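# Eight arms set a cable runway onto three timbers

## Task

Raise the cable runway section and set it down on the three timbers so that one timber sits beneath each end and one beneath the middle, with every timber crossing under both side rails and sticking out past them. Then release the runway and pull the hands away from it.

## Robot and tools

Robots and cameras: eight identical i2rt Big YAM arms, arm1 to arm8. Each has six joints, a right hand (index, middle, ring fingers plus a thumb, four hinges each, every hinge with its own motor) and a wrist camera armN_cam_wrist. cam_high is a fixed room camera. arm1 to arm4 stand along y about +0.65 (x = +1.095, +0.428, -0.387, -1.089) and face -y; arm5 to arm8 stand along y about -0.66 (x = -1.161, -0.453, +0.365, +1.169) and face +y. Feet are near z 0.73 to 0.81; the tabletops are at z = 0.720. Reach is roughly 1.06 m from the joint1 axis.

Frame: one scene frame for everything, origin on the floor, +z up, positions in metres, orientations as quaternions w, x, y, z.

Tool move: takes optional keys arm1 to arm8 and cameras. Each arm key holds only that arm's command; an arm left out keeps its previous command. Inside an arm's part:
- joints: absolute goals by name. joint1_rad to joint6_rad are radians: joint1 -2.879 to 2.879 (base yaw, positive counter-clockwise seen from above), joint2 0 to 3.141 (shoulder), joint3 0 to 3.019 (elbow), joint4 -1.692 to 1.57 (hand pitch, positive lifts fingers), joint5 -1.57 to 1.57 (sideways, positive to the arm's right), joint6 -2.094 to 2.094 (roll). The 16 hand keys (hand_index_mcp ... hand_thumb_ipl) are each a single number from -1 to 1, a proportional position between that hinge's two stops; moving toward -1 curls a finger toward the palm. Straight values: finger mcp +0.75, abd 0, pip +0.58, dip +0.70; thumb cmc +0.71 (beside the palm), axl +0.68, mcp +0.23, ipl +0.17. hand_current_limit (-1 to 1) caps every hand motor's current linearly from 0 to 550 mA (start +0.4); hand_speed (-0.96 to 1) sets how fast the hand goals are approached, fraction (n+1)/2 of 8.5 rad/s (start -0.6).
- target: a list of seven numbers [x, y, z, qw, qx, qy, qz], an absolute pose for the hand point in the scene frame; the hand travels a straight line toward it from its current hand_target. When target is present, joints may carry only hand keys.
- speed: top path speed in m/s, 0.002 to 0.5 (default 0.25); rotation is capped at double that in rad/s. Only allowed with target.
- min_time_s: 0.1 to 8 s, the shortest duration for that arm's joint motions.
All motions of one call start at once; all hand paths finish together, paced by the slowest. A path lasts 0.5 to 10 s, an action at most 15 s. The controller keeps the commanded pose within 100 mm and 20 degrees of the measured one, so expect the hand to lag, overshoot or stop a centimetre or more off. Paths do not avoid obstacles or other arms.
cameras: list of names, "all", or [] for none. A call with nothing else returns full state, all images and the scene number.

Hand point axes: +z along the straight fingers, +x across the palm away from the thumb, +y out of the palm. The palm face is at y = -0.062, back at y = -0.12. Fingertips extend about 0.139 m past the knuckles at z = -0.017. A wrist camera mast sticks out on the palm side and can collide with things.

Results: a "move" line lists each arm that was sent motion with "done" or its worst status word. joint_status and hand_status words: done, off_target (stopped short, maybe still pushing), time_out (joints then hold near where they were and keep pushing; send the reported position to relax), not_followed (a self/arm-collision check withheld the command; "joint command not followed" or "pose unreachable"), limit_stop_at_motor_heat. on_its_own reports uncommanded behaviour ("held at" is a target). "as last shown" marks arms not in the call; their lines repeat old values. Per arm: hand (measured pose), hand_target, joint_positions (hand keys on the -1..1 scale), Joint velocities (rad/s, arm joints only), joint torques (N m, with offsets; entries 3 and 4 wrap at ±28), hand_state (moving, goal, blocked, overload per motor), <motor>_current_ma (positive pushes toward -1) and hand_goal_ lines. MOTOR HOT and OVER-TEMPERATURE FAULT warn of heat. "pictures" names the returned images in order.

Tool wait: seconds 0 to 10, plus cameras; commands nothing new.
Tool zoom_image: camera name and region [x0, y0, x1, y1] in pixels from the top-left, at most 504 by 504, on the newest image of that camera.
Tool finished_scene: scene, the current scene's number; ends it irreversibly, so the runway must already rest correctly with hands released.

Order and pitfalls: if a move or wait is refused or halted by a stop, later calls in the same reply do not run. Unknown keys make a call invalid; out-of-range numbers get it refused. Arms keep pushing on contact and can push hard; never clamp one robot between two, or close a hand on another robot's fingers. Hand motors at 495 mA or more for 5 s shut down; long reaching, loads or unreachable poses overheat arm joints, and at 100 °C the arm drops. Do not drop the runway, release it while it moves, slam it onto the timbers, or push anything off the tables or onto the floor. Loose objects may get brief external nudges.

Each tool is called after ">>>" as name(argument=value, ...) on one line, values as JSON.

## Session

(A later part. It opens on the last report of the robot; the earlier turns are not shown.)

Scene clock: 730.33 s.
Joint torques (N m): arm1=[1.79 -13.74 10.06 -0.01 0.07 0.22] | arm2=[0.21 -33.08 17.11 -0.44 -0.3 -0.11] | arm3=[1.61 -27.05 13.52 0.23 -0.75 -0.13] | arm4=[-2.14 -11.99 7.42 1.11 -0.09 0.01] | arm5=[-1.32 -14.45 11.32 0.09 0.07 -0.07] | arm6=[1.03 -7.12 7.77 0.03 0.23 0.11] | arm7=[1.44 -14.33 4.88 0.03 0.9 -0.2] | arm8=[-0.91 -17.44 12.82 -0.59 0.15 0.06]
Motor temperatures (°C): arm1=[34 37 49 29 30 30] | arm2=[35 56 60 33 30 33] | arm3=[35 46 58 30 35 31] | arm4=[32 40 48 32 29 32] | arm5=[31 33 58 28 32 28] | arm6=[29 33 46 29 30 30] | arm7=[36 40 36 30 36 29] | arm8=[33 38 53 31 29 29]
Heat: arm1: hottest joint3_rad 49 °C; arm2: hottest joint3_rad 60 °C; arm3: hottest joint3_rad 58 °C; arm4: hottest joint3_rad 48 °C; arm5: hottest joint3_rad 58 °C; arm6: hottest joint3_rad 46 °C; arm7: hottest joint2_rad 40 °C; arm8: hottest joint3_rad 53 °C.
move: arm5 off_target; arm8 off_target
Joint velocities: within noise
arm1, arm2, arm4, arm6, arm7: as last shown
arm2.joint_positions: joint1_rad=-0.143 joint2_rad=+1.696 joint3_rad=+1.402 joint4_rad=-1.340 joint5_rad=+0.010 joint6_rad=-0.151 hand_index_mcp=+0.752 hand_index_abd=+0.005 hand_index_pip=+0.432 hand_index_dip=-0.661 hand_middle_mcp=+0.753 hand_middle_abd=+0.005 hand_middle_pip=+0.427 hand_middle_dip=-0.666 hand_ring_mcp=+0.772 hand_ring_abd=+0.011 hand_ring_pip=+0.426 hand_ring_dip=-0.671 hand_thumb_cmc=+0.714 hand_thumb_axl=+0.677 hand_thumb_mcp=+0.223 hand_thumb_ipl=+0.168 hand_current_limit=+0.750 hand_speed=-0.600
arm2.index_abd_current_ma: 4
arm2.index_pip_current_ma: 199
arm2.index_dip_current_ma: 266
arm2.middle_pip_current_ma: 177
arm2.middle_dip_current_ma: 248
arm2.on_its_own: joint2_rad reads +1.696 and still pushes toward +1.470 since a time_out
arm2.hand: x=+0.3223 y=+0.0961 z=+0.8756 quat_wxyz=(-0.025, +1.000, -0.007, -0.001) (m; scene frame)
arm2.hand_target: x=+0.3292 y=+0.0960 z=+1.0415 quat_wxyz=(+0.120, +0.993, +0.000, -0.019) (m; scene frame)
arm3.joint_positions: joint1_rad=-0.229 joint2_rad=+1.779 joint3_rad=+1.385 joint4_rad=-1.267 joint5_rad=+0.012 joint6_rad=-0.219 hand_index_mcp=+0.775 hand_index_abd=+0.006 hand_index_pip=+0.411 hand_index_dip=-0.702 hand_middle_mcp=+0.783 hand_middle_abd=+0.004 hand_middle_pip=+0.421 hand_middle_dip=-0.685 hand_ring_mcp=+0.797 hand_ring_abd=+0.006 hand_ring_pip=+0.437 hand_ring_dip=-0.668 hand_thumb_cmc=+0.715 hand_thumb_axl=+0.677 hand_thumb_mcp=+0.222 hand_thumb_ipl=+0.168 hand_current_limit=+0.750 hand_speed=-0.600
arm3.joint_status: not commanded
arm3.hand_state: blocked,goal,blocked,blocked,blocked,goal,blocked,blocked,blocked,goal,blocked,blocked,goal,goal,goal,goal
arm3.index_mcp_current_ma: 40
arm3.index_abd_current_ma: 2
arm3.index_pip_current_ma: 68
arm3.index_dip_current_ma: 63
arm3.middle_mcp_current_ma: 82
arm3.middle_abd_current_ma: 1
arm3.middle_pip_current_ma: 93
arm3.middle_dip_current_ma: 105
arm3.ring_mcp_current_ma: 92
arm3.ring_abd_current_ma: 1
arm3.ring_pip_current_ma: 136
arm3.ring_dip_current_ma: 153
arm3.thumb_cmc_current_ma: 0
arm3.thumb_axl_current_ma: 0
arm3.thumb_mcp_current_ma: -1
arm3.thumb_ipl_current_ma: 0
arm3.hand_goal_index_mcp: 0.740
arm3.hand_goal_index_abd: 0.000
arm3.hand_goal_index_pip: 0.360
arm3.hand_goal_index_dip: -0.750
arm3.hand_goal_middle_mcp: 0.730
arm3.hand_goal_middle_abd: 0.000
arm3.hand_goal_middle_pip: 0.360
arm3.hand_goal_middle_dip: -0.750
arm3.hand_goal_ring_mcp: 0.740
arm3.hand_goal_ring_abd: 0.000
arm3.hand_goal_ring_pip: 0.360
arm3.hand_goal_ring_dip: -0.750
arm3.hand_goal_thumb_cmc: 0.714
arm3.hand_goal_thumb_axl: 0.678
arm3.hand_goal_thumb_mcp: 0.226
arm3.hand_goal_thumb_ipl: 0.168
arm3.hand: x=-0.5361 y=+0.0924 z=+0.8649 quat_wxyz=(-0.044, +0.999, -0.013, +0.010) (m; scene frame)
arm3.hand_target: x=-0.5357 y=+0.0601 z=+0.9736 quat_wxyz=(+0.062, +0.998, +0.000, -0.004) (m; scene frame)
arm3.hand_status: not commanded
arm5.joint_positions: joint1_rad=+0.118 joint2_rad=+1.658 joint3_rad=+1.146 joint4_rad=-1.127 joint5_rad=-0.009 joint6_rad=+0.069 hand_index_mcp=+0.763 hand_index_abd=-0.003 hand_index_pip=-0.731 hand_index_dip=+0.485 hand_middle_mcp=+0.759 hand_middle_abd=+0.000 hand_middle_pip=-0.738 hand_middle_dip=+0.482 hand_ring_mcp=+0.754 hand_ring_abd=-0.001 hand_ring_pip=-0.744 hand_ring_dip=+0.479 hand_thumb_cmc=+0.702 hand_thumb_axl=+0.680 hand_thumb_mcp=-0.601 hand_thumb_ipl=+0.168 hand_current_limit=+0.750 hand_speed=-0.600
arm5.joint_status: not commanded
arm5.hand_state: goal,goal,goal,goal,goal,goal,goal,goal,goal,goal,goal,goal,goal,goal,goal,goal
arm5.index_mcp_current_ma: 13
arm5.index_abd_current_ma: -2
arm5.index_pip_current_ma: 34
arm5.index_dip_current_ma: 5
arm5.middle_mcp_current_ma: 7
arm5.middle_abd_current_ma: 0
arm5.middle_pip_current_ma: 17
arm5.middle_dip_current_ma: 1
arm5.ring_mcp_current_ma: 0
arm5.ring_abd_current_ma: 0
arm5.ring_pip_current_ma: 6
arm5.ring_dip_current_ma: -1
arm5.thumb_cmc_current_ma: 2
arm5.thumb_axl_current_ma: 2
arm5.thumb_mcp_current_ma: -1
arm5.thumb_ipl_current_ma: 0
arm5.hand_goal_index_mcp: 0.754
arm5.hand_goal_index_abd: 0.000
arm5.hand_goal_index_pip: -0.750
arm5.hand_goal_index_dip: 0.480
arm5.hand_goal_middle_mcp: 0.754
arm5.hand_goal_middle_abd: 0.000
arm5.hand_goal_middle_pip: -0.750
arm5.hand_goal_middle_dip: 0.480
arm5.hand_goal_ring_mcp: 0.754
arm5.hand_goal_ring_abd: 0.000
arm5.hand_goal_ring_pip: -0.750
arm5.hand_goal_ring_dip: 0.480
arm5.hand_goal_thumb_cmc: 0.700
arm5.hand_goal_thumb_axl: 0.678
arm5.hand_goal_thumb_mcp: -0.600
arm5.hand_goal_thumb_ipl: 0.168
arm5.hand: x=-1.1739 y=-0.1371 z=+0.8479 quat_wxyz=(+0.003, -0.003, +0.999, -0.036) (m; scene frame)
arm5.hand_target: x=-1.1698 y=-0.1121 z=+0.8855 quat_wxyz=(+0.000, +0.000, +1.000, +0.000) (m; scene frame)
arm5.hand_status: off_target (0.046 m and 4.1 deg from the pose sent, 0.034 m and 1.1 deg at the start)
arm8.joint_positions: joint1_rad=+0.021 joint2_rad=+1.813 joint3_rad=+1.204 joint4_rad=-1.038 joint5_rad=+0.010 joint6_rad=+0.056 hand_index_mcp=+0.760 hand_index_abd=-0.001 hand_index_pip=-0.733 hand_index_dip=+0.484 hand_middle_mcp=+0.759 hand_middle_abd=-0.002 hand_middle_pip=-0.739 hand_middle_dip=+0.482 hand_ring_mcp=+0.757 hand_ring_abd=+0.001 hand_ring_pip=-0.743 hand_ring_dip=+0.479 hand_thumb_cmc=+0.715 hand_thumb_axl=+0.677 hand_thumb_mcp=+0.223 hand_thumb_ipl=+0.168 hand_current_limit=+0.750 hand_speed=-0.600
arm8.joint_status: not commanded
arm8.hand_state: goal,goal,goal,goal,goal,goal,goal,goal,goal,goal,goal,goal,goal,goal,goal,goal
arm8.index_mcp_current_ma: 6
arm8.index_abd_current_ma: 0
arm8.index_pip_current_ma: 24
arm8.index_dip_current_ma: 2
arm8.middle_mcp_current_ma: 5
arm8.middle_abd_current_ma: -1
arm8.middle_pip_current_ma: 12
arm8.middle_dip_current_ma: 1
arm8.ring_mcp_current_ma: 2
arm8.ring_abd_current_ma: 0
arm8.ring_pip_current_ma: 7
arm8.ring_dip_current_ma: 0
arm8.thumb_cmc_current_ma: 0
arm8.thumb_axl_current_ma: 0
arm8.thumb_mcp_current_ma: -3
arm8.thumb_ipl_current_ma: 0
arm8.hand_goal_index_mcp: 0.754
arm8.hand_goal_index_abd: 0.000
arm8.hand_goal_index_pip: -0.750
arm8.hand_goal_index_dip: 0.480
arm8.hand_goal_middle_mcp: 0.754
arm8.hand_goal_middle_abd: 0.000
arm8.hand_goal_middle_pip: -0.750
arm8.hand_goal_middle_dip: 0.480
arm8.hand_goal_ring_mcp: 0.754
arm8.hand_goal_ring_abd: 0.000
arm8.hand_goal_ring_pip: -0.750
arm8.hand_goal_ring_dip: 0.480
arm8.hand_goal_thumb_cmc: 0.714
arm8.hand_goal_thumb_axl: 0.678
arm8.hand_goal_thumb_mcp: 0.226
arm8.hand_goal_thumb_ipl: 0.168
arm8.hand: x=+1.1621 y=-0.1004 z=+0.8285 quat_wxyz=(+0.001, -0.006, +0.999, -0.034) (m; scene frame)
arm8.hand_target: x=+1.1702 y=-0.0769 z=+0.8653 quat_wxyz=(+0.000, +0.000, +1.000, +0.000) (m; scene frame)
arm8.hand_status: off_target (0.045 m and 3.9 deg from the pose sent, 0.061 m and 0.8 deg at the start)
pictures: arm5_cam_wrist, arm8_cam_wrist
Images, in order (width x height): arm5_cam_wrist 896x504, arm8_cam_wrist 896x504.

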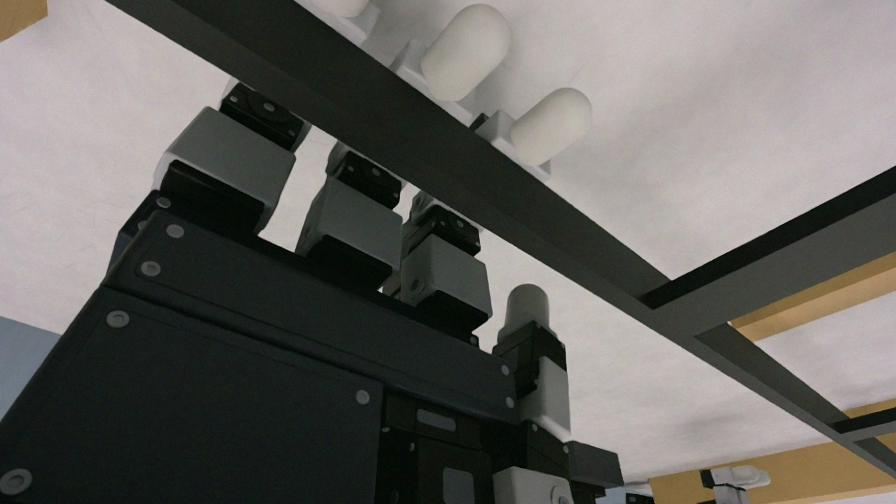

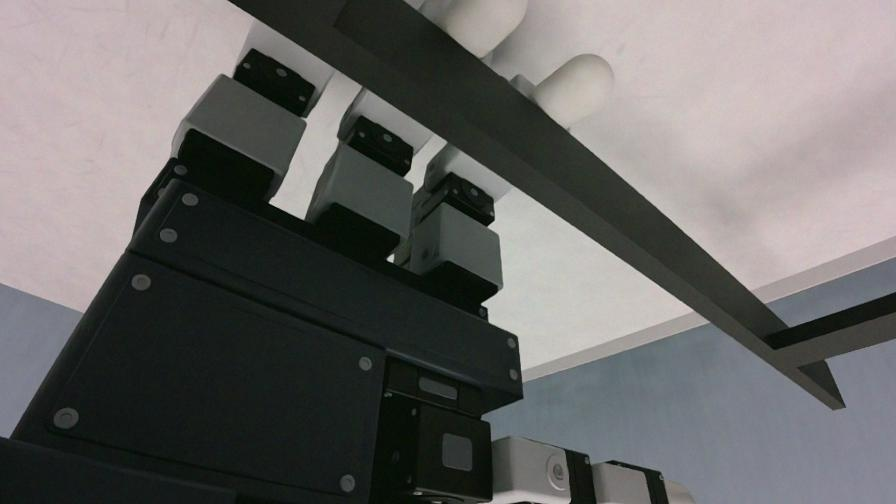

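>>> move(arm8={"target": [1.17, -0.05, 0.895, 0, 0, 1, 0], "speed": 0.05}, arm5={"target": [-1.17, -0.075, 0.91, 0, 0, 1, 0], "speed": 0.05}, cameras=["arm8_cam_wrist", "arm5_cam_wrist"])

Scene clock: 732.53 s.
Joint torques (N m): arm1=[1.67 -13.1 10.02 -0.05 0.06 0.2] | arm2=[0.26 -33.26 17.01 -0.47 -0.2 -0.08] | arm3=[1.79 -26.99 13.55 0.16 -0.71 -0.14] | arm4=[-2.08 -12.04 7.42 1.11 -0.09 0.02] | arm5=[-1.9 -15.91 14.61 0.08 0.34 -0.04] | arm6=[0.91 -7.18 7.75 0.03 0.23 0.11] | arm7=[1.49 -14.45 4.85 0.06 0.88 -0.18] | arm8=[-1.79 -17.96 17.36 -0.61 0.22 0.05]
Motor temperatures (°C): arm1=[34 37 49 29 30 30] | arm2=[35 56 60 33 30 33] | arm3=[35 46 58 30 35 31] | arm4=[32 40 48 32 29 32] | arm5=[31 33 58 28 32 28] | arm6=[29 33 46 29 30 30] | arm7=[36 40 36 30 36 29] | arm8=[33 38 54 31 29 29]
Heat: arm1: hottest joint3_rad 49 °C; arm2: hottest joint3_rad 60 °C; arm3: hottest joint3_rad 58 °C; arm4: hottest joint3_rad 48 °C; arm5: hottest joint3_rad 58 °C; arm6: hottest joint3_rad 46 °C; arm7: hottest joint2_rad 40 °C; arm8: hottest joint3_rad 54 °C.
move: arm5 off_target; arm8 off_target
Joint velocities: within noise
arm1, arm2, arm3, arm4, arm6, arm7: as last shown
arm2.joint_positions: joint1_rad=-0.143 joint2_rad=+1.696 joint3_rad=+1.402 joint4_rad=-1.340 joint5_rad=+0.008 joint6_rad=-0.151 hand_index_mcp=+0.752 hand_index_abd=+0.005 hand_index_pip=+0.432 hand_index_dip=-0.661 hand_middle_mcp=+0.753 hand_middle_abd=+0.005 hand_middle_pip=+0.427 hand_middle_dip=-0.665 hand_ring_mcp=+0.772 hand_ring_abd=+0.011 hand_ring_pip=+0.426 hand_ring_dip=-0.671 hand_thumb_cmc=+0.714 hand_thumb_axl=+0.677 hand_thumb_mcp=+0.223 hand_thumb_ipl=+0.168 hand_current_limit=+0.750 hand_speed=-0.600
arm2.index_mcp_current_ma: 70
arm2.middle_dip_current_ma: 249
arm2.on_its_own: joint2_rad reads +1.696 and still pushes toward +1.470 since a time_out
arm2.hand: x=+0.3227 y=+0.0960 z=+0.8756 quat_wxyz=(-0.025, +1.000, -0.007, +0.000) (m; scene frame)
arm2.hand_target: x=+0.3292 y=+0.0961 z=+1.0415 quat_wxyz=(+0.120, +0.993, +0.000, -0.019) (m; scene frame)
arm3.joint_positions: joint1_rad=-0.229 joint2_rad=+1.779 joint3_rad=+1.385 joint4_rad=-1.267 joint5_rad=+0.011 joint6_rad=-0.219 hand_index_mcp=+0.775 hand_index_abd=+0.006 hand_index_pip=+0.411 hand_index_dip=-0.702 hand_middle_mcp=+0.783 hand_middle_abd=+0.004 hand_middle_pip=+0.421 hand_middle_dip=-0.685 hand_ring_mcp=+0.797 hand_ring_abd=+0.006 hand_ring_pip=+0.437 hand_ring_dip=-0.668 hand_thumb_cmc=+0.715 hand_thumb_axl=+0.677 hand_thumb_mcp=+0.222 hand_thumb_ipl=+0.168 hand_current_limit=+0.750 hand_speed=-0.600
arm3.hand: x=-0.5359 y=+0.0924 z=+0.8649 quat_wxyz=(-0.044, +0.999, -0.013, +0.011) (m; scene frame)
arm4.joint_positions: joint1_rad=-0.141 joint2_rad=+1.779 joint3_rad=+1.470 joint4_rad=-1.340 joint5_rad=-0.014 joint6_rad=-0.114 hand_index_mcp=+0.720 hand_index_abd=+0.003 hand_index_pip=+0.363 hand_index_dip=-0.746 hand_middle_mcp=+0.721 hand_middle_abd=+0.003 hand_middle_pip=+0.363 hand_middle_dip=-0.747 hand_ring_mcp=+0.719 hand_ring_abd=-0.001 hand_ring_pip=+0.364 hand_ring_dip=-0.747 hand_thumb_cmc=+0.714 hand_thumb_axl=+0.677 hand_thumb_mcp=+0.222 hand_thumb_ipl=+0.168 hand_current_limit=+0.750 hand_speed=-0.600
arm4.ring_mcp_current_ma: 0
arm5.joint_positions: joint1_rad=+0.115 joint2_rad=+1.712 joint3_rad=+1.228 joint4_rad=-1.222 joint5_rad=-0.013 joint6_rad=+0.064 hand_index_mcp=+0.779 hand_index_abd=-0.009 hand_index_pip=-0.711 hand_index_dip=+0.490 hand_middle_mcp=+0.776 hand_middle_abd=-0.007 hand_middle_pip=-0.718 hand_middle_dip=+0.488 hand_ring_mcp=+0.770 hand_ring_abd=-0.005 hand_ring_pip=-0.722 hand_ring_dip=+0.485 hand_thumb_cmc=+0.702 hand_thumb_axl=+0.680 hand_thumb_mcp=-0.601 hand_thumb_ipl=+0.168 hand_current_limit=+0.750 hand_speed=-0.600
arm5.joint_status: not commanded
arm5.hand_state: blocked,goal,blocked,goal,blocked,goal,blocked,goal,goal,goal,blocked,goal,goal,goal,goal,goal
arm5.index_mcp_current_ma: 54
arm5.index_abd_current_ma: -10
arm5.index_pip_current_ma: 88
arm5.index_dip_current_ma: 15
arm5.middle_mcp_current_ma: 43
arm5.middle_abd_current_ma: -7
arm5.middle_pip_current_ma: 69
arm5.middle_dip_current_ma: 11
arm5.ring_mcp_current_ma: 28
arm5.ring_abd_current_ma: -5
arm5.ring_pip_current_ma: 57
arm5.ring_dip_current_ma: 5
arm5.thumb_cmc_current_ma: 1
arm5.thumb_axl_current_ma: 2
arm5.thumb_mcp_current_ma: -1
arm5.thumb_ipl_current_ma: 0
arm5.hand_goal_index_mcp: 0.754
arm5.hand_goal_index_abd: 0.000
arm5.hand_goal_index_pip: -0.750
arm5.hand_goal_index_dip: 0.480
arm5.hand_goal_middle_mcp: 0.754
arm5.hand_goal_middle_abd: 0.000
arm5.hand_goal_middle_pip: -0.750
arm5.hand_goal_middle_dip: 0.480
arm5.hand_goal_ring_mcp: 0.754
arm5.hand_goal_ring_abd: 0.000
arm5.hand_goal_ring_pip: -0.750
arm5.hand_goal_ring_dip: 0.480
arm5.hand_goal_thumb_cmc: 0.700
arm5.hand_goal_thumb_axl: 0.678
arm5.hand_goal_thumb_mcp: -0.600
arm5.hand_goal_thumb_ipl: 0.168
arm5.hand: x=-1.1741 y=-0.1289 z=+0.8479 quat_wxyz=(+0.003, -0.004, +0.998, -0.069) (m; scene frame)
arm5.hand_target: x=-1.1694 y=-0.0825 z=+0.9122 quat_wxyz=(+0.001, +0.000, +1.000, +0.001) (m; scene frame)
arm5.hand_status: off_target (0.082 m and 7.9 deg from the pose sent, 0.088 m and 4.1 deg at the start)
arm8.joint_positions: joint1_rad=+0.021 joint2_rad=+1.831 joint3_rad=+1.264 joint4_rad=-1.136 joint5_rad=+0.010 joint6_rad=+0.055 hand_index_mcp=+0.781 hand_index_abd=-0.001 hand_index_pip=-0.707 hand_index_dip=+0.494 hand_middle_mcp=+0.779 hand_middle_abd=-0.002 hand_middle_pip=-0.715 hand_middle_dip=+0.496 hand_ring_mcp=+0.775 hand_ring_abd=+0.001 hand_ring_pip=-0.718 hand_ring_dip=+0.492 hand_thumb_cmc=+0.715 hand_thumb_axl=+0.677 hand_thumb_mcp=+0.223 hand_thumb_ipl=+0.168 hand_current_limit=+0.750 hand_speed=-0.600
arm8.joint_status: not commanded
arm8.hand_state: blocked,goal,blocked,goal,blocked,goal,blocked,goal,blocked,goal,blocked,goal,goal,goal,goal,goal
arm8.index_mcp_current_ma: 48
arm8.index_abd_current_ma: 0
arm8.index_pip_current_ma: 89
arm8.index_dip_current_ma: 18
arm8.middle_mcp_current_ma: 43
arm8.middle_abd_current_ma: -1
arm8.middle_pip_current_ma: 66
arm8.middle_dip_current_ma: 21
arm8.ring_mcp_current_ma: 34
arm8.ring_abd_current_ma: 0
arm8.ring_pip_current_ma: 57
arm8.ring_dip_current_ma: 14
arm8.thumb_cmc_current_ma: 0
arm8.thumb_axl_current_ma: 0
arm8.thumb_mcp_current_ma: -3
arm8.thumb_ipl_current_ma: 0
arm8.hand_goal_index_mcp: 0.754
arm8.hand_goal_index_abd: 0.000
arm8.hand_goal_index_pip: -0.750
arm8.hand_goal_index_dip: 0.480
arm8.hand_goal_middle_mcp: 0.754
arm8.hand_goal_middle_abd: 0.000
arm8.hand_goal_middle_pip: -0.750
arm8.hand_goal_middle_dip: 0.480
arm8.hand_goal_ring_mcp: 0.754
arm8.hand_goal_ring_abd: 0.000
arm8.hand_goal_ring_pip: -0.750
arm8.hand_goal_ring_dip: 0.480
arm8.hand_goal_thumb_cmc: 0.714
arm8.hand_goal_thumb_axl: 0.678
arm8.hand_goal_thumb_mcp: 0.226
arm8.hand_goal_thumb_ipl: 0.168
arm8.hand: x=+1.1621 y=-0.0997 z=+0.8356 quat_wxyz=(+0.003, -0.006, +0.998, -0.062) (m; scene frame)
arm8.hand_target: x=+1.1705 y=-0.0561 z=+0.8969 quat_wxyz=(+0.001, +0.000, +1.000, +0.001) (m; scene frame)
arm8.hand_status: off_target (0.078 m and 7.1 deg from the pose sent, 0.084 m and 3.9 deg at the start)
pictures: arm5_cam_wrist, arm8_cam_wrist
Images, in order (width x height): arm5_cam_wrist 896x504, arm8_cam_wrist 896x504.

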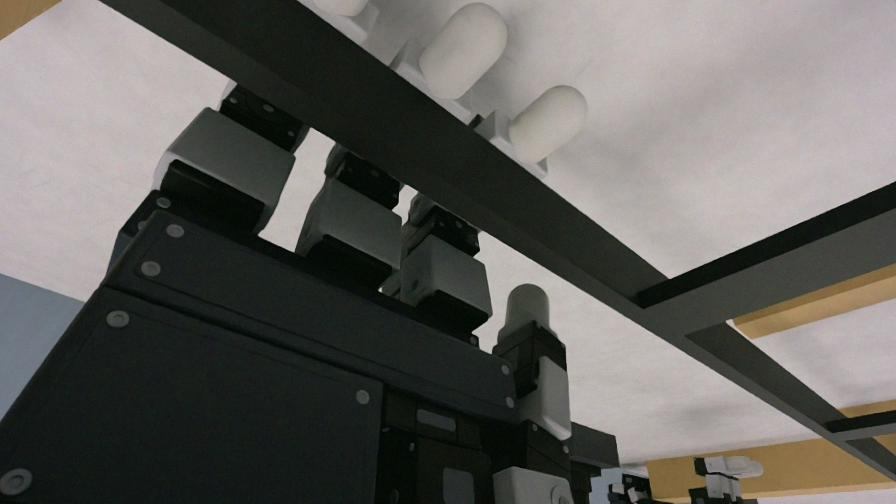

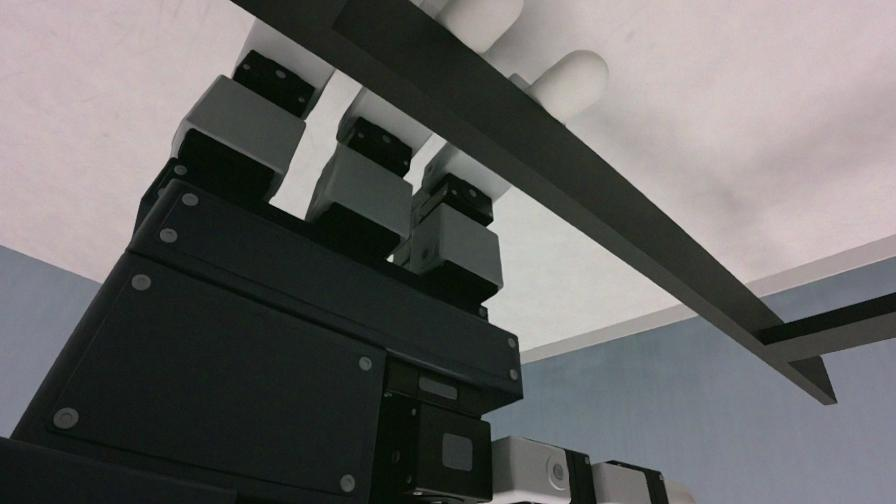

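>>> move(arm8={"joints": {"joint2_rad": 1.60, "joint3_rad": 1.34, "joint4_rad": -1.10}, "min_time_s": 2.5}, arm5={"joints": {"joint2_rad": 1.50, "joint3_rad": 1.30, "joint4_rad": -1.18}, "min_time_s": 2.5}, cameras=["arm8_cam_wrist", "arm5_cam_wrist"])

Scene clock: 738.20 s.
Joint torques (N m): arm1=[2.14 -13.45 10.06 -0.06 0.05 0.22] | arm2=[0.15 -32.97 17.52 -0.42 -0.17 -0.11] | arm3=[1.61 -26.93 13.57 0.25 -0.63 -0.13] | arm4=[-2.14 -11.99 7.42 1.09 -0.07 0.02] | arm5=[-0.91 -25.52 12.59 1.8 0.34 0] | arm6=[0.79 -7.12 7.79 0.06 0.24 0.11] | arm7=[1.44 -14.27 4.81 0.08 0.89 -0.19] | arm8=[-0.26 -28.75 15.3 0.61 0.16 0.05]
Motor temperatures (°C): arm1=[34 37 49 29 30 30] | arm2=[35 57 61 33 30 33] | arm3=[35 47 58 30 35 31] | arm4=[32 40 48 32 29 32] | arm5=[31 35 59 28 32 28] | arm6=[29 33 46 29 30 30] | arm7=[36 40 36 30 36 29] | arm8=[33 39 54 31 29 29]
Heat: arm1: hottest joint3_rad 49 °C; arm2: hottest joint3_rad 61 °C; arm3: hottest joint3_rad 58 °C; arm4: hottest joint3_rad 48 °C; arm5: hottest joint3_rad 59 °C; arm6: hottest joint3_rad 46 °C; arm7: hottest joint2_rad 40 °C; arm8: hottest joint3_rad 54 °C.
move: arm5 time_out; arm8 time_out
Joint velocities: within noise
arm1, arm2, arm3, arm4, arm6, arm7: as last shown
arm2.joint_positions: joint1_rad=-0.143 joint2_rad=+1.696 joint3_rad=+1.397 joint4_rad=-1.337 joint5_rad=+0.007 joint6_rad=-0.151 hand_index_mcp=+0.752 hand_index_abd=+0.004 hand_index_pip=+0.432 hand_index_dip=-0.661 hand_middle_mcp=+0.753 hand_middle_abd=+0.004 hand_middle_pip=+0.427 hand_middle_dip=-0.664 hand_ring_mcp=+0.772 hand_ring_abd=+0.009 hand_ring_pip=+0.426 hand_ring_dip=-0.671 hand_thumb_cmc=+0.714 hand_thumb_axl=+0.677 hand_thumb_mcp=+0.223 hand_thumb_ipl=+0.168 hand_current_limit=+0.750 hand_speed=-0.600
arm2.index_abd_current_ma: 3
arm2.middle_abd_current_ma: 3
arm2.middle_pip_current_ma: 178
arm2.middle_dip_current_ma: 252
arm2.ring_abd_current_ma: 10
arm2.on_its_own: joint2_rad reads +1.696 and still pushes toward +1.470 since a time_out
arm2.hand: x=+0.3230 y=+0.0972 z=+0.8736 quat_wxyz=(-0.026, +1.000, -0.007, +0.001) (m; scene frame)
arm2.hand_target: x=+0.3292 y=+0.0960 z=+1.0416 quat_wxyz=(+0.121, +0.993, +0.000, -0.019) (m; scene frame)
arm3.joint_positions: joint1_rad=-0.229 joint2_rad=+1.779 joint3_rad=+1.385 joint4_rad=-1.269 joint5_rad=+0.008 joint6_rad=-0.219 hand_index_mcp=+0.774 hand_index_abd=+0.006 hand_index_pip=+0.411 hand_index_dip=-0.704 hand_middle_mcp=+0.783 hand_middle_abd=+0.004 hand_middle_pip=+0.421 hand_middle_dip=-0.685 hand_ring_mcp=+0.797 hand_ring_abd=+0.004 hand_ring_pip=+0.437 hand_ring_dip=-0.668 hand_thumb_cmc=+0.715 hand_thumb_axl=+0.677 hand_thumb_mcp=+0.222 hand_thumb_ipl=+0.168 hand_current_limit=+0.750 hand_speed=-0.600
arm3.index_mcp_current_ma: 39
arm3.index_dip_current_ma: 57
arm3.hand: x=-0.5355 y=+0.0927 z=+0.8648 quat_wxyz=(-0.044, +0.999, -0.013, +0.012) (m; scene frame)
arm3.hand_target: x=-0.5357 y=+0.0602 z=+0.9736 quat_wxyz=(+0.062, +0.998, +0.000, -0.004) (m; scene frame)
arm4.joint_positions: joint1_rad=-0.141 joint2_rad=+1.779 joint3_rad=+1.470 joint4_rad=-1.340 joint5_rad=-0.015 joint6_rad=-0.114 hand_index_mcp=+0.720 hand_index_abd=+0.003 hand_index_pip=+0.363 hand_index_dip=-0.746 hand_middle_mcp=+0.721 hand_middle_abd=+0.003 hand_middle_pip=+0.363 hand_middle_dip=-0.747 hand_ring_mcp=+0.724 hand_ring_abd=-0.001 hand_ring_pip=+0.364 hand_ring_dip=-0.747 hand_thumb_cmc=+0.714 hand_thumb_axl=+0.677 hand_thumb_mcp=+0.222 hand_thumb_ipl=+0.168 hand_current_limit=+0.750 hand_speed=-0.600
arm4.ring_mcp_current_ma: 2
arm4.hand: x=-1.1619 y=+0.0513 z=+0.8483 quat_wxyz=(-0.037, +0.999, +0.004, +0.006) (m; scene frame)
arm5.joint_positions: joint1_rad=+0.112 joint2_rad=+1.647 joint3_rad=+1.219 joint4_rad=-1.216 joint5_rad=-0.014 joint6_rad=+0.060 hand_index_mcp=+0.814 hand_index_abd=-0.012 hand_index_pip=-0.669 hand_index_dip=+0.504 hand_middle_mcp=+0.813 hand_middle_abd=-0.012 hand_middle_pip=-0.677 hand_middle_dip=+0.501 hand_ring_mcp=+0.808 hand_ring_abd=-0.012 hand_ring_pip=-0.680 hand_ring_dip=+0.494 hand_thumb_cmc=+0.702 hand_thumb_axl=+0.680 hand_thumb_mcp=-0.601 hand_thumb_ipl=+0.168 hand_current_limit=+0.750 hand_speed=-0.600
arm5.joint_status: joint2_rad time_out (moved -0.065 of -0.212); the others done
arm5.hand_state: blocked,goal,blocked,blocked,blocked,goal,blocked,blocked,blocked,goal,blocked,goal,goal,goal,goal,goal
arm5.index_mcp_current_ma: 174
arm5.index_abd_current_ma: -15
arm5.index_pip_current_ma: 240
arm5.index_dip_current_ma: 47
arm5.middle_mcp_current_ma: 172
arm5.middle_abd_current_ma: -15
arm5.middle_pip_current_ma: 209
arm5.middle_dip_current_ma: 39
arm5.ring_mcp_current_ma: 152
arm5.ring_abd_current_ma: -15
arm5.ring_pip_current_ma: 198
arm5.ring_dip_current_ma: 22
arm5.thumb_cmc_current_ma: 1
arm5.thumb_axl_current_ma: 2
arm5.thumb_mcp_current_ma: -1
arm5.thumb_ipl_current_ma: 0
arm5.hand_goal_index_mcp: 0.754
arm5.hand_goal_index_abd: 0.000
arm5.hand_goal_index_pip: -0.750
arm5.hand_goal_index_dip: 0.480
arm5.hand_goal_middle_mcp: 0.754
arm5.hand_goal_middle_abd: 0.000
arm5.hand_goal_middle_pip: -0.750
arm5.hand_goal_middle_dip: 0.480
arm5.hand_goal_ring_mcp: 0.754
arm5.hand_goal_ring_abd: 0.000
arm5.hand_goal_ring_pip: -0.750
arm5.hand_goal_ring_dip: 0.480
arm5.hand_goal_thumb_cmc: 0.700
arm5.hand_goal_thumb_axl: 0.678
arm5.hand_goal_thumb_mcp: -0.600
arm5.hand_goal_thumb_ipl: 0.168
arm5.on_its_own: joint2_rad reads +1.647 and still pushes toward +1.500 since a time_out
arm5.hand: x=-1.1733 y=-0.1274 z=+0.8777 quat_wxyz=(+0.000, -0.005, +0.999, -0.038) (m; scene frame)
arm5.hand_target: x=-1.1699 y=-0.0919 z=+0.9961 quat_wxyz=(-0.005, -0.001, +0.996, +0.094) (m; scene frame)
arm5.hand_status: not commanded
arm8.joint_positions: joint1_rad=+0.018 joint2_rad=+1.790 joint3_rad=+1.264 joint4_rad=-1.115 joint5_rad=+0.010 joint6_rad=+0.055 hand_index_mcp=+0.811 hand_index_abd=-0.001 hand_index_pip=-0.656 hand_index_dip=+0.515 hand_middle_mcp=+0.814 hand_middle_abd=-0.002 hand_middle_pip=-0.671 hand_middle_dip=+0.518 hand_ring_mcp=+0.814 hand_ring_abd=+0.001 hand_ring_pip=-0.677 hand_ring_dip=+0.509 hand_thumb_cmc=+0.715 hand_thumb_axl=+0.677 hand_thumb_mcp=+0.223 hand_thumb_ipl=+0.168 hand_current_limit=+0.750 hand_speed=-0.600
arm8.joint_status: joint2_rad time_out (moved -0.042 of -0.231); the others done
arm8.hand_state: blocked,goal,blocked,blocked,blocked,goal,blocked,blocked,blocked,goal,blocked,blocked,goal,goal,goal,goal
arm8.index_mcp_current_ma: 143
arm8.index_abd_current_ma: 0
arm8.index_pip_current_ma: 268
arm8.index_dip_current_ma: 65
arm8.middle_mcp_current_ma: 153
arm8.middle_abd_current_ma: -1
arm8.middle_pip_current_ma: 207
arm8.middle_dip_current_ma: 74
arm8.ring_mcp_current_ma: 155
arm8.ring_abd_current_ma: 0
arm8.ring_pip_current_ma: 185
arm8.ring_dip_current_ma: 50
arm8.thumb_cmc_current_ma: 0
arm8.thumb_axl_current_ma: 0
arm8.thumb_mcp_current_ma: -3
arm8.thumb_ipl_current_ma: 0
arm8.hand_goal_index_mcp: 0.754
arm8.hand_goal_index_abd: 0.000
arm8.hand_goal_index_pip: -0.750
arm8.hand_goal_index_dip: 0.480
arm8.hand_goal_middle_mcp: 0.754
arm8.hand_goal_middle_abd: 0.000
arm8.hand_goal_middle_pip: -0.750
arm8.hand_goal_middle_dip: 0.480
arm8.hand_goal_ring_mcp: 0.754
arm8.hand_goal_ring_abd: 0.000
arm8.hand_goal_ring_pip: -0.750
arm8.hand_goal_ring_dip: 0.480
arm8.hand_goal_thumb_cmc: 0.714
arm8.hand_goal_thumb_axl: 0.678
arm8.hand_goal_thumb_mcp: 0.226
arm8.hand_goal_thumb_ipl: 0.168
arm8.on_its_own: joint2_rad reads +1.790 and still pushes toward +1.600 since a time_out
arm8.hand: x=+1.1634 y=-0.0899 z=+0.8595 quat_wxyz=(+0.001, -0.005, +1.000, -0.030) (m; scene frame)
arm8.hand_target: x=+1.1717 y=-0.0546 z=+1.0033 quat_wxyz=(-0.005, +0.002, +0.994, +0.110) (m; scene frame)
arm8.hand_status: not commanded
pictures: arm5_cam_wrist, arm8_cam_wrist
Images, in order (width x height): arm5_cam_wrist 896x504, arm8_cam_wrist 896x504.

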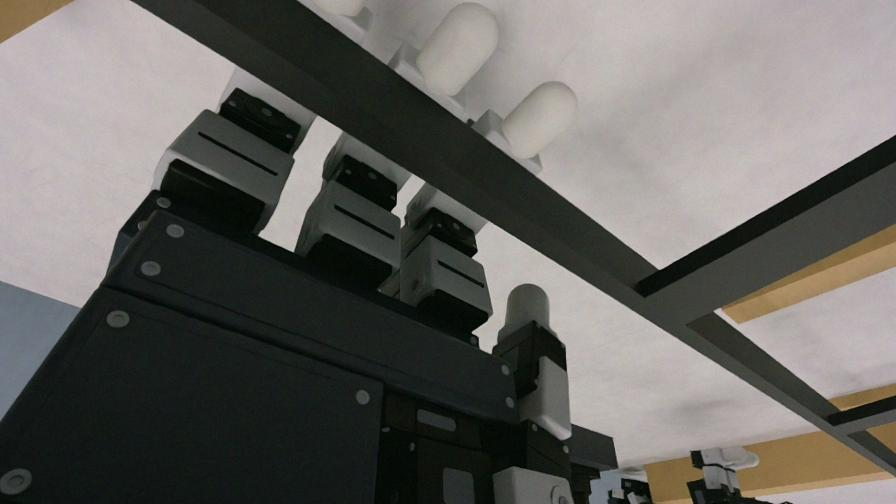

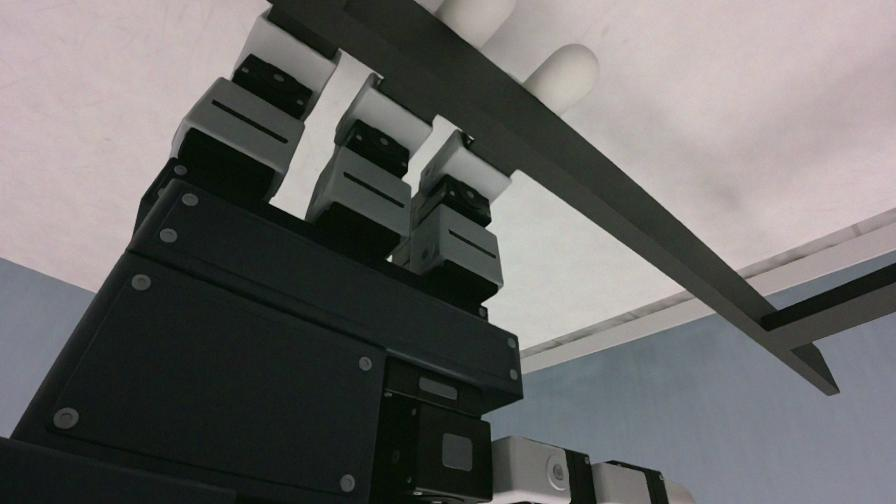

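>>> move(arm7={"target": [-0.0613, -0.54, 0.768, 0, -0.1, 0.995, 0], "speed": 0.06}, cameras=["cam_high", "arm7_cam_wrist"])

Scene clock: 741.07 s.
Joint torques (N m): arm1=[2.02 -13.45 10.1 -0.01 0.08 0.19] | arm2=[-0.32 -33.49 17.48 -0.5 -0.16 -0.1] | arm3=[1.67 -26.93 13.49 0.2 -0.63 -0.13] | arm4=[-2.14 -11.99 7.41 1.1 -0.07 0.02] | arm5=[-1.26 -25.58 12.51 2.1 0.31 0.05] | arm6=[0.97 -7.18 7.77 0.03 0.24 0.11] | arm7=[-1.2 -14.39 4.82 1.05 1.47 -0.44] | arm8=[0.44 -28.45 15.34 0.79 0.2 0]
Motor temperatures (°C): arm1=[34 37 49 29 30 30] | arm2=[35 57 61 32 30 33] | arm3=[35 47 58 30 35 31] | arm4=[32 40 48 32 29 32] | arm5=[31 35 59 28 32 28] | arm6=[29 33 46 29 30 30] | arm7=[36 40 36 30 36 29] | arm8=[33 40 54 31 29 29]
Heat: arm1: hottest joint3_rad 49 °C; arm2: hottest joint3_rad 61 °C; arm3: hottest joint3_rad 58 °C; arm4: hottest joint3_rad 48 °C; arm5: hottest joint3_rad 59 °C; arm6: hottest joint3_rad 46 °C; arm7: hottest joint2_rad 40 °C; arm8: hottest joint3_rad 54 °C.
move: arm7 off_target
Joint velocities: arm1=[-0.044 -0.005 0.002 0.017 -0.007 -0.066] | arm2=[within noise] | arm3=[within noise] | arm4=[within noise] | arm5=[within noise] | arm6=[within noise] | arm7=[within noise] | arm8=[within noise]
arm1, arm2, arm3, arm4, arm5, arm6, arm8: as last shown
arm2.on_its_own: joint2_rad reads +1.696 and still pushes toward +1.470 since a time_out
arm5.on_its_own: joint2_rad reads +1.647 and still pushes toward +1.500 since a time_out
arm7.joint_positions: joint1_rad=+1.606 joint2_rad=+1.768 joint3_rad=+0.988 joint4_rad=-0.795 joint5_rad=-0.027 joint6_rad=+1.380 hand_index_mcp=-0.685 hand_index_abd=-0.001 hand_index_pip=-0.310 hand_index_dip=-0.003 hand_middle_mcp=-0.703 hand_middle_abd=+0.002 hand_middle_pip=-0.302 hand_middle_dip=-0.003 hand_ring_mcp=-0.685 hand_ring_abd=+0.000 hand_ring_pip=-0.297 hand_ring_dip=-0.003 hand_thumb_cmc=+0.700 hand_thumb_axl=+0.677 hand_thumb_mcp=-0.600 hand_thumb_ipl=+0.168 hand_current_limit=+0.750 hand_speed=-0.600
arm7.joint_status: not commanded
arm7.hand_state: goal,goal,goal,goal,goal,goal,goal,goal,goal,goal,goal,goal,goal,goal,goal,goal
arm7.index_mcp_current_ma: 46
arm7.index_abd_current_ma: -1
arm7.index_pip_current_ma: -28
arm7.index_dip_current_ma: -6
arm7.middle_mcp_current_ma: -7
arm7.middle_abd_current_ma: 4
arm7.middle_pip_current_ma: -4
arm7.middle_dip_current_ma: -6
arm7.ring_mcp_current_ma: 45
arm7.ring_abd_current_ma: 1
arm7.ring_pip_current_ma: 5
arm7.ring_dip_current_ma: -5
arm7.thumb_cmc_current_ma: 1
arm7.thumb_axl_current_ma: -2
arm7.thumb_mcp_current_ma: 1
arm7.thumb_ipl_current_ma: -1
arm7.hand_goal_index_mcp: -0.700
arm7.hand_goal_index_abd: 0.000
arm7.hand_goal_index_pip: -0.300
arm7.hand_goal_index_dip: 0.000
arm7.hand_goal_middle_mcp: -0.700
arm7.hand_goal_middle_abd: 0.000
arm7.hand_goal_middle_pip: -0.300
arm7.hand_goal_middle_dip: 0.000
arm7.hand_goal_ring_mcp: -0.700
arm7.hand_goal_ring_abd: 0.000
arm7.hand_goal_ring_pip: -0.300
arm7.hand_goal_ring_dip: 0.000
arm7.hand_goal_thumb_cmc: 0.700
arm7.hand_goal_thumb_axl: 0.678
arm7.hand_goal_thumb_mcp: -0.600
arm7.hand_goal_thumb_ipl: 0.168
arm7.hand: x=-0.0620 y=-0.5639 z=+0.7682 quat_wxyz=(+0.001, -0.095, +0.995, -0.015) (m; scene frame)
arm7.hand_target: x=-0.0606 y=-0.5409 z=+0.7682 quat_wxyz=(+0.001, -0.100, +0.995, +0.000) (m; scene frame)
arm7.hand_status: off_target (0.024 m and 1.7 deg from the pose sent, 0.110 m and 1.3 deg at the start)
arm8.on_its_own: joint2_rad reads +1.790 and still pushes toward +1.600 since a time_out
pictures: arm7_cam_wrist, cam_high
Images, in order (width x height): arm7_cam_wrist 896x504, cam_high 896x504.

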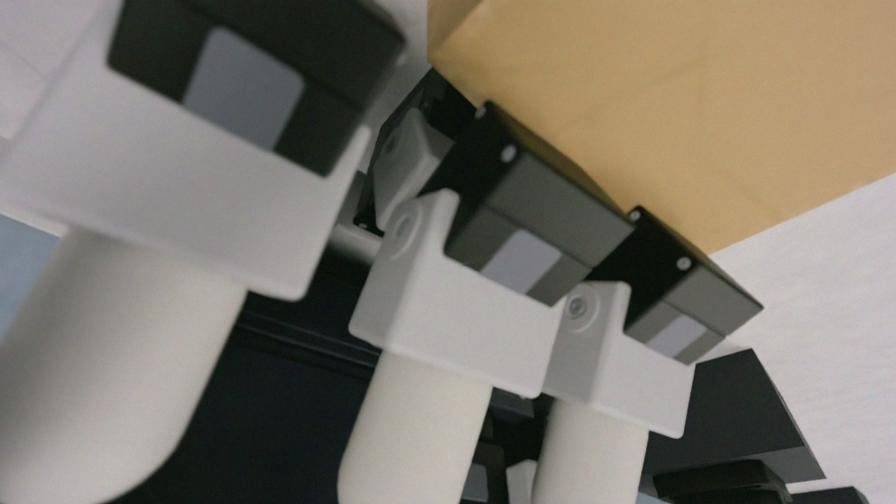

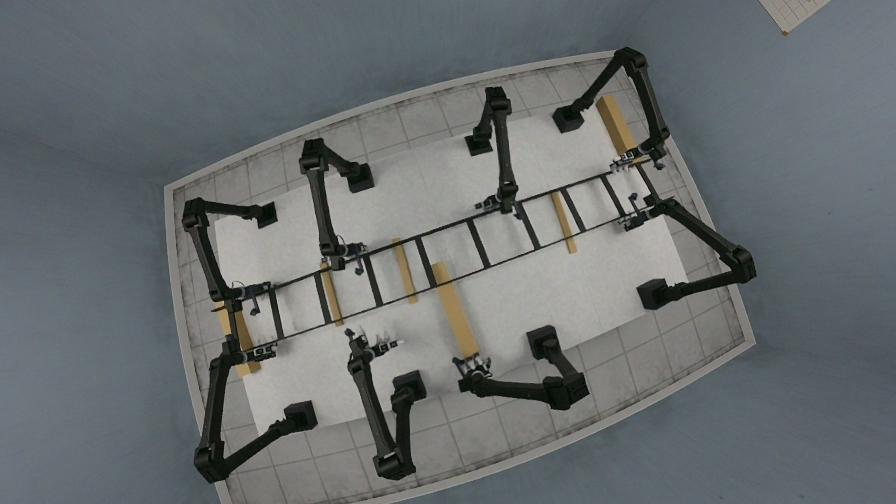

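>>> move(arm2={"joints": {"joint2_rad": 1.39}, "min_time_s": 2}, arm3={"joints": {"joint2_rad": 1.54}, "min_time_s": 2}, cameras=[])

>>> move(arm7={"target": [-0.0613, -0.47, 0.768, 0, -0.08, 0.997, 0], "speed": 0.08}, cameras=["cam_high", "arm2_cam_wrist", "arm3_cam_wrist"])

Scene clock: 746.30 s.
Joint torques (N m): arm1=[1.9 -12.98 9.66 0.13 0 0.19] | arm2=[0.21 -34.43 18.07 -0.12 -0.14 -0.08] | arm3=[1.55 -30.86 14.09 0.76 -0.56 -0.07] | arm4=[-2.14 -12.04 7.42 1.11 -0.07 0.02] | arm5=[-1.44 -24.18 12.7 2.06 0.36 0.04] | arm6=[0.85 -7.06 7.76 0.03 0.24 0.11] | arm7=[-1.2 -14.33 4.81 1.05 1.48 -0.45] | arm8=[-0.56 -28.57 15.08 0.65 0.21 0.12]
Motor temperatures (°C): arm1=[34 37 49 29 30 30] | arm2=[35 57 60 32 30 33] | arm3=[35 47 58 30 35 31] | arm4=[32 40 48 32 29 32] | arm5=[31 37 59 28 32 28] | arm6=[29 33 45 29 30 30] | arm7=[36 40 36 30 37 30] | arm8=[33 42 54 31 29 29]
Heat: arm1: hottest joint3_rad 49 °C; arm2: hottest joint3_rad 60 °C; arm3: hottest joint3_rad 58 °C; arm4: hottest joint3_rad 48 °C; arm5: hottest joint3_rad 59 °C; arm6: hottest joint3_rad 45 °C; arm7: hottest joint2_rad 40 °C; arm8: hottest joint3_rad 54 °C.
move: arm2 time_out; arm3 time_out
Joint velocities: within noise
arm1, arm4, arm6, arm7, arm8: as last shown
arm1.joint_positions: joint1_rad=+0.213 joint2_rad=+1.629 joint3_rad=+1.297 joint4_rad=-1.258 joint5_rad=+0.004 joint6_rad=+0.240 hand_index_mcp=+0.753 hand_index_abd=+0.005 hand_index_pip=+0.573 hand_index_dip=-0.586 hand_middle_mcp=+0.751 hand_middle_abd=-0.003 hand_middle_pip=+0.574 hand_middle_dip=-0.577 hand_ring_mcp=+0.752 hand_ring_abd=-0.003 hand_ring_pip=+0.574 hand_ring_dip=-0.577 hand_thumb_cmc=+0.714 hand_thumb_axl=+0.677 hand_thumb_mcp=+0.222 hand_thumb_ipl=+0.168 hand_current_limit=+0.400 hand_speed=-0.600
arm1.index_mcp_current_ma: -1
arm1.index_abd_current_ma: 9
arm1.index_pip_current_ma: -6
arm1.index_dip_current_ma: -14
arm1.hand: x=+1.1836 y=+0.1090 z=+0.9402 quat_wxyz=(-0.010, +1.000, +0.001, -0.003) (m; scene frame)
arm1.hand_target: x=+1.1900 y=+0.1006 z=+0.9500 quat_wxyz=(+0.000, +1.000, +0.000, +0.000) (m; scene frame)
arm2.joint_positions: joint1_rad=-0.143 joint2_rad=+1.637 joint3_rad=+1.394 joint4_rad=-1.342 joint5_rad=+0.006 joint6_rad=-0.155 hand_index_mcp=+0.758 hand_index_abd=+0.004 hand_index_pip=+0.432 hand_index_dip=-0.661 hand_middle_mcp=+0.757 hand_middle_abd=+0.004 hand_middle_pip=+0.427 hand_middle_dip=-0.664 hand_ring_mcp=+0.772 hand_ring_abd=+0.008 hand_ring_pip=+0.426 hand_ring_dip=-0.671 hand_thumb_cmc=+0.714 hand_thumb_axl=+0.677 hand_thumb_mcp=+0.223 hand_thumb_ipl=+0.168 hand_current_limit=+0.750 hand_speed=-0.600
arm2.joint_status: joint2_rad time_out (moved -0.058 of -0.306)
arm2.hand_state: blocked,goal,blocked,blocked,blocked,goal,blocked,blocked,blocked,goal,blocked,blocked,goal,goal,goal,goal
arm2.index_mcp_current_ma: 87
arm2.index_abd_current_ma: 3
arm2.index_pip_current_ma: 199
arm2.index_dip_current_ma: 266
arm2.middle_mcp_current_ma: 84
arm2.middle_abd_current_ma: 3
arm2.middle_pip_current_ma: 178
arm2.middle_dip_current_ma: 252
arm2.ring_mcp_current_ma: 136
arm2.ring_abd_current_ma: 8
arm2.ring_pip_current_ma: 175
arm2.ring_dip_current_ma: 227
arm2.thumb_cmc_current_ma: 0
arm2.thumb_axl_current_ma: 0
arm2.thumb_mcp_current_ma: -3
arm2.thumb_ipl_current_ma: 0
arm2.hand_goal_index_mcp: 0.720
arm2.hand_goal_index_abd: 0.000
arm2.hand_goal_index_pip: 0.360
arm2.hand_goal_index_dip: -0.750
arm2.hand_goal_middle_mcp: 0.720
arm2.hand_goal_middle_abd: 0.000
arm2.hand_goal_middle_pip: 0.360
arm2.hand_goal_middle_dip: -0.750
arm2.hand_goal_ring_mcp: 0.720
arm2.hand_goal_ring_abd: 0.000
arm2.hand_goal_ring_pip: 0.360
arm2.hand_goal_ring_dip: -0.750
arm2.hand_goal_thumb_cmc: 0.714
arm2.hand_goal_thumb_axl: 0.678
arm2.hand_goal_thumb_mcp: 0.226
arm2.hand_goal_thumb_ipl: 0.168
arm2.on_its_own: joint2_rad reads +1.637 and still pushes toward +1.390 since a time_out; joint3_rad reads +1.394 and still pushes toward +1.490 since a time_out
arm2.hand: x=+0.3242 y=+0.1005 z=+0.9039 quat_wxyz=(+0.000, +1.000, -0.005, -0.003) (m; scene frame)
arm2.hand_target: x=+0.3317 y=+0.1119 z=+1.0851 quat_wxyz=(+0.160, +0.987, +0.000, -0.025) (m; scene frame)
arm2.hand_status: not commanded
arm3.joint_positions: joint1_rad=-0.229 joint2_rad=+1.715 joint3_rad=+1.380 joint4_rad=-1.278 joint5_rad=+0.006 joint6_rad=-0.226 hand_index_mcp=+0.780 hand_index_abd=+0.006 hand_index_pip=+0.413 hand_index_dip=-0.704 hand_middle_mcp=+0.786 hand_middle_abd=+0.003 hand_middle_pip=+0.422 hand_middle_dip=-0.685 hand_ring_mcp=+0.797 hand_ring_abd=+0.004 hand_ring_pip=+0.437 hand_ring_dip=-0.668 hand_thumb_cmc=+0.715 hand_thumb_axl=+0.677 hand_thumb_mcp=+0.222 hand_thumb_ipl=+0.168 hand_current_limit=+0.750 hand_speed=-0.600
arm3.joint_status: joint2_rad time_out (moved -0.063 of -0.239)
arm3.hand_state: blocked,goal,blocked,blocked,blocked,goal,blocked,blocked,blocked,goal,blocked,blocked,goal,goal,goal,goal
arm3.index_mcp_current_ma: 50
arm3.index_abd_current_ma: 2
arm3.index_pip_current_ma: 72
arm3.index_dip_current_ma: 58
arm3.middle_mcp_current_ma: 89
arm3.middle_abd_current_ma: 1
arm3.middle_pip_current_ma: 96
arm3.middle_dip_current_ma: 105
arm3.ring_mcp_current_ma: 92
arm3.ring_abd_current_ma: 1
arm3.ring_pip_current_ma: 136
arm3.ring_dip_current_ma: 153
arm3.thumb_cmc_current_ma: 0
arm3.thumb_axl_current_ma: 0
arm3.thumb_mcp_current_ma: -1
arm3.thumb_ipl_current_ma: 0
arm3.hand_goal_index_mcp: 0.740
arm3.hand_goal_index_abd: 0.000
arm3.hand_goal_index_pip: 0.360
arm3.hand_goal_index_dip: -0.750
arm3.hand_goal_middle_mcp: 0.730
arm3.hand_goal_middle_abd: 0.000
arm3.hand_goal_middle_pip: 0.360
arm3.hand_goal_middle_dip: -0.750
arm3.hand_goal_ring_mcp: 0.740
arm3.hand_goal_ring_abd: 0.000
arm3.hand_goal_ring_pip: 0.360
arm3.hand_goal_ring_dip: -0.750
arm3.hand_goal_thumb_cmc: 0.714
arm3.hand_goal_thumb_axl: 0.678
arm3.hand_goal_thumb_mcp: 0.226
arm3.hand_goal_thumb_ipl: 0.168
arm3.on_its_own: joint2_rad reads +1.715 and still pushes toward +1.540 since a time_out; joint3_rad reads +1.380 and still pushes toward +1.470 since a time_out
arm3.hand: x=-0.5343 y=+0.0948 z=+0.8977 quat_wxyz=(-0.020, +1.000, -0.009, +0.008) (m; scene frame)
arm3.hand_target: x=-0.5337 y=+0.0720 z=+1.0442 quat_wxyz=(+0.120, +0.993, +0.000, -0.018) (m; scene frame)
arm3.hand_status: not commanded
arm4.joint_positions: joint1_rad=-0.141 joint2_rad=+1.779 joint3_rad=+1.470 joint4_rad=-1.340 joint5_rad=-0.015 joint6_rad=-0.114 hand_index_mcp=+0.720 hand_index_abd=+0.003 hand_index_pip=+0.363 hand_index_dip=-0.746 hand_middle_mcp=+0.721 hand_middle_abd=+0.003 hand_middle_pip=+0.363 hand_middle_dip=-0.747 hand_ring_mcp=+0.718 hand_ring_abd=-0.001 hand_ring_pip=+0.364 hand_ring_dip=-0.747 hand_thumb_cmc=+0.714 hand_thumb_axl=+0.677 hand_thumb_mcp=+0.222 hand_thumb_ipl=+0.168 hand_current_limit=+0.750 hand_speed=-0.600
arm4.ring_mcp_current_ma: -1
arm5.joint_positions: joint1_rad=+0.111 joint2_rad=+1.636 joint3_rad=+1.218 joint4_rad=-1.215 joint5_rad=-0.015 joint6_rad=+0.060 hand_index_mcp=+0.814 hand_index_abd=-0.012 hand_index_pip=-0.668 hand_index_dip=+0.504 hand_middle_mcp=+0.814 hand_middle_abd=-0.012 hand_middle_pip=-0.676 hand_middle_dip=+0.500 hand_ring_mcp=+0.809 hand_ring_abd=-0.012 hand_ring_pip=-0.679 hand_ring_dip=+0.489 hand_thumb_cmc=+0.702 hand_thumb_axl=+0.680 hand_thumb_mcp=-0.601 hand_thumb_ipl=+0.168 hand_current_limit=+0.750 hand_speed=-0.600
arm5.joint_status: not commanded
arm5.hand_state: blocked,goal,blocked,blocked,blocked,goal,blocked,goal,blocked,goal,blocked,goal,goal,goal,goal,goal
arm5.index_mcp_current_ma: 174
arm5.index_abd_current_ma: -15
arm5.index_pip_current_ma: 244
arm5.index_dip_current_ma: 47
arm5.middle_mcp_current_ma: 173
arm5.middle_abd_current_ma: -15
arm5.middle_pip_current_ma: 212
arm5.middle_dip_current_ma: 35
arm5.ring_mcp_current_ma: 153
arm5.ring_abd_current_ma: -15
arm5.ring_pip_current_ma: 201
arm5.ring_dip_current_ma: 13
arm5.thumb_cmc_current_ma: 1
arm5.thumb_axl_current_ma: 2
arm5.thumb_mcp_current_ma: -1
arm5.thumb_ipl_current_ma: 0
arm5.hand_goal_index_mcp: 0.754
arm5.hand_goal_index_abd: 0.000
arm5.hand_goal_index_pip: -0.750
arm5.hand_goal_index_dip: 0.480
arm5.hand_goal_middle_mcp: 0.754
arm5.hand_goal_middle_abd: 0.000
arm5.hand_goal_middle_pip: -0.750
arm5.hand_goal_middle_dip: 0.480
arm5.hand_goal_ring_mcp: 0.754
arm5.hand_goal_ring_abd: 0.000
arm5.hand_goal_ring_pip: -0.750
arm5.hand_goal_ring_dip: 0.480
arm5.hand_goal_thumb_cmc: 0.700
arm5.hand_goal_thumb_axl: 0.678
arm5.hand_goal_thumb_mcp: -0.600
arm5.hand_goal_thumb_ipl: 0.168
arm5.hand: x=-1.1729 y=-0.1272 z=+0.8828 quat_wxyz=(+0.000, -0.004, +0.999, -0.032) (m; scene frame)
arm5.hand_target: x=-1.1697 y=-0.0919 z=+0.9962 quat_wxyz=(-0.005, -0.001, +0.996, +0.094) (m; scene frame)
arm5.hand_status: not commanded
arm7.hand_target: x=-0.0606 y=-0.5409 z=+0.7682 quat_wxyz=(+0.001, -0.099, +0.995, +0.000) (m; scene frame)
arm8.joint_positions: joint1_rad=+0.018 joint2_rad=+1.790 joint3_rad=+1.264 joint4_rad=-1.115 joint5_rad=+0.010 joint6_rad=+0.054 hand_index_mcp=+0.815 hand_index_abd=-0.001 hand_index_pip=-0.652 hand_index_dip=+0.515 hand_middle_mcp=+0.817 hand_middle_abd=-0.002 hand_middle_pip=-0.668 hand_middle_dip=+0.518 hand_ring_mcp=+0.817 hand_ring_abd=+0.001 hand_ring_pip=-0.675 hand_ring_dip=+0.509 hand_thumb_cmc=+0.715 hand_thumb_axl=+0.677 hand_thumb_mcp=+0.223 hand_thumb_ipl=+0.168 hand_current_limit=+0.750 hand_speed=-0.600
arm8.index_mcp_current_ma: 157
arm8.index_pip_current_ma: 285
arm8.middle_mcp_current_ma: 166
arm8.middle_pip_current_ma: 219
arm8.ring_mcp_current_ma: 166
arm8.ring_pip_current_ma: 192
arm8.on_its_own: joint2_rad reads +1.790 and still pushes toward +1.600 since a time_out
arm8.hand: x=+1.1636 y=-0.0899 z=+0.8595 quat_wxyz=(+0.001, -0.005, +1.000, -0.030) (m; scene frame)
arm8.hand_target: x=+1.1717 y=-0.0546 z=+1.0033 quat_wxyz=(-0.005, +0.001, +0.994, +0.110) (m; scene frame)
pictures: none
No camera images: "cameras" was empty.

not run: a stop came earlier in this reply.


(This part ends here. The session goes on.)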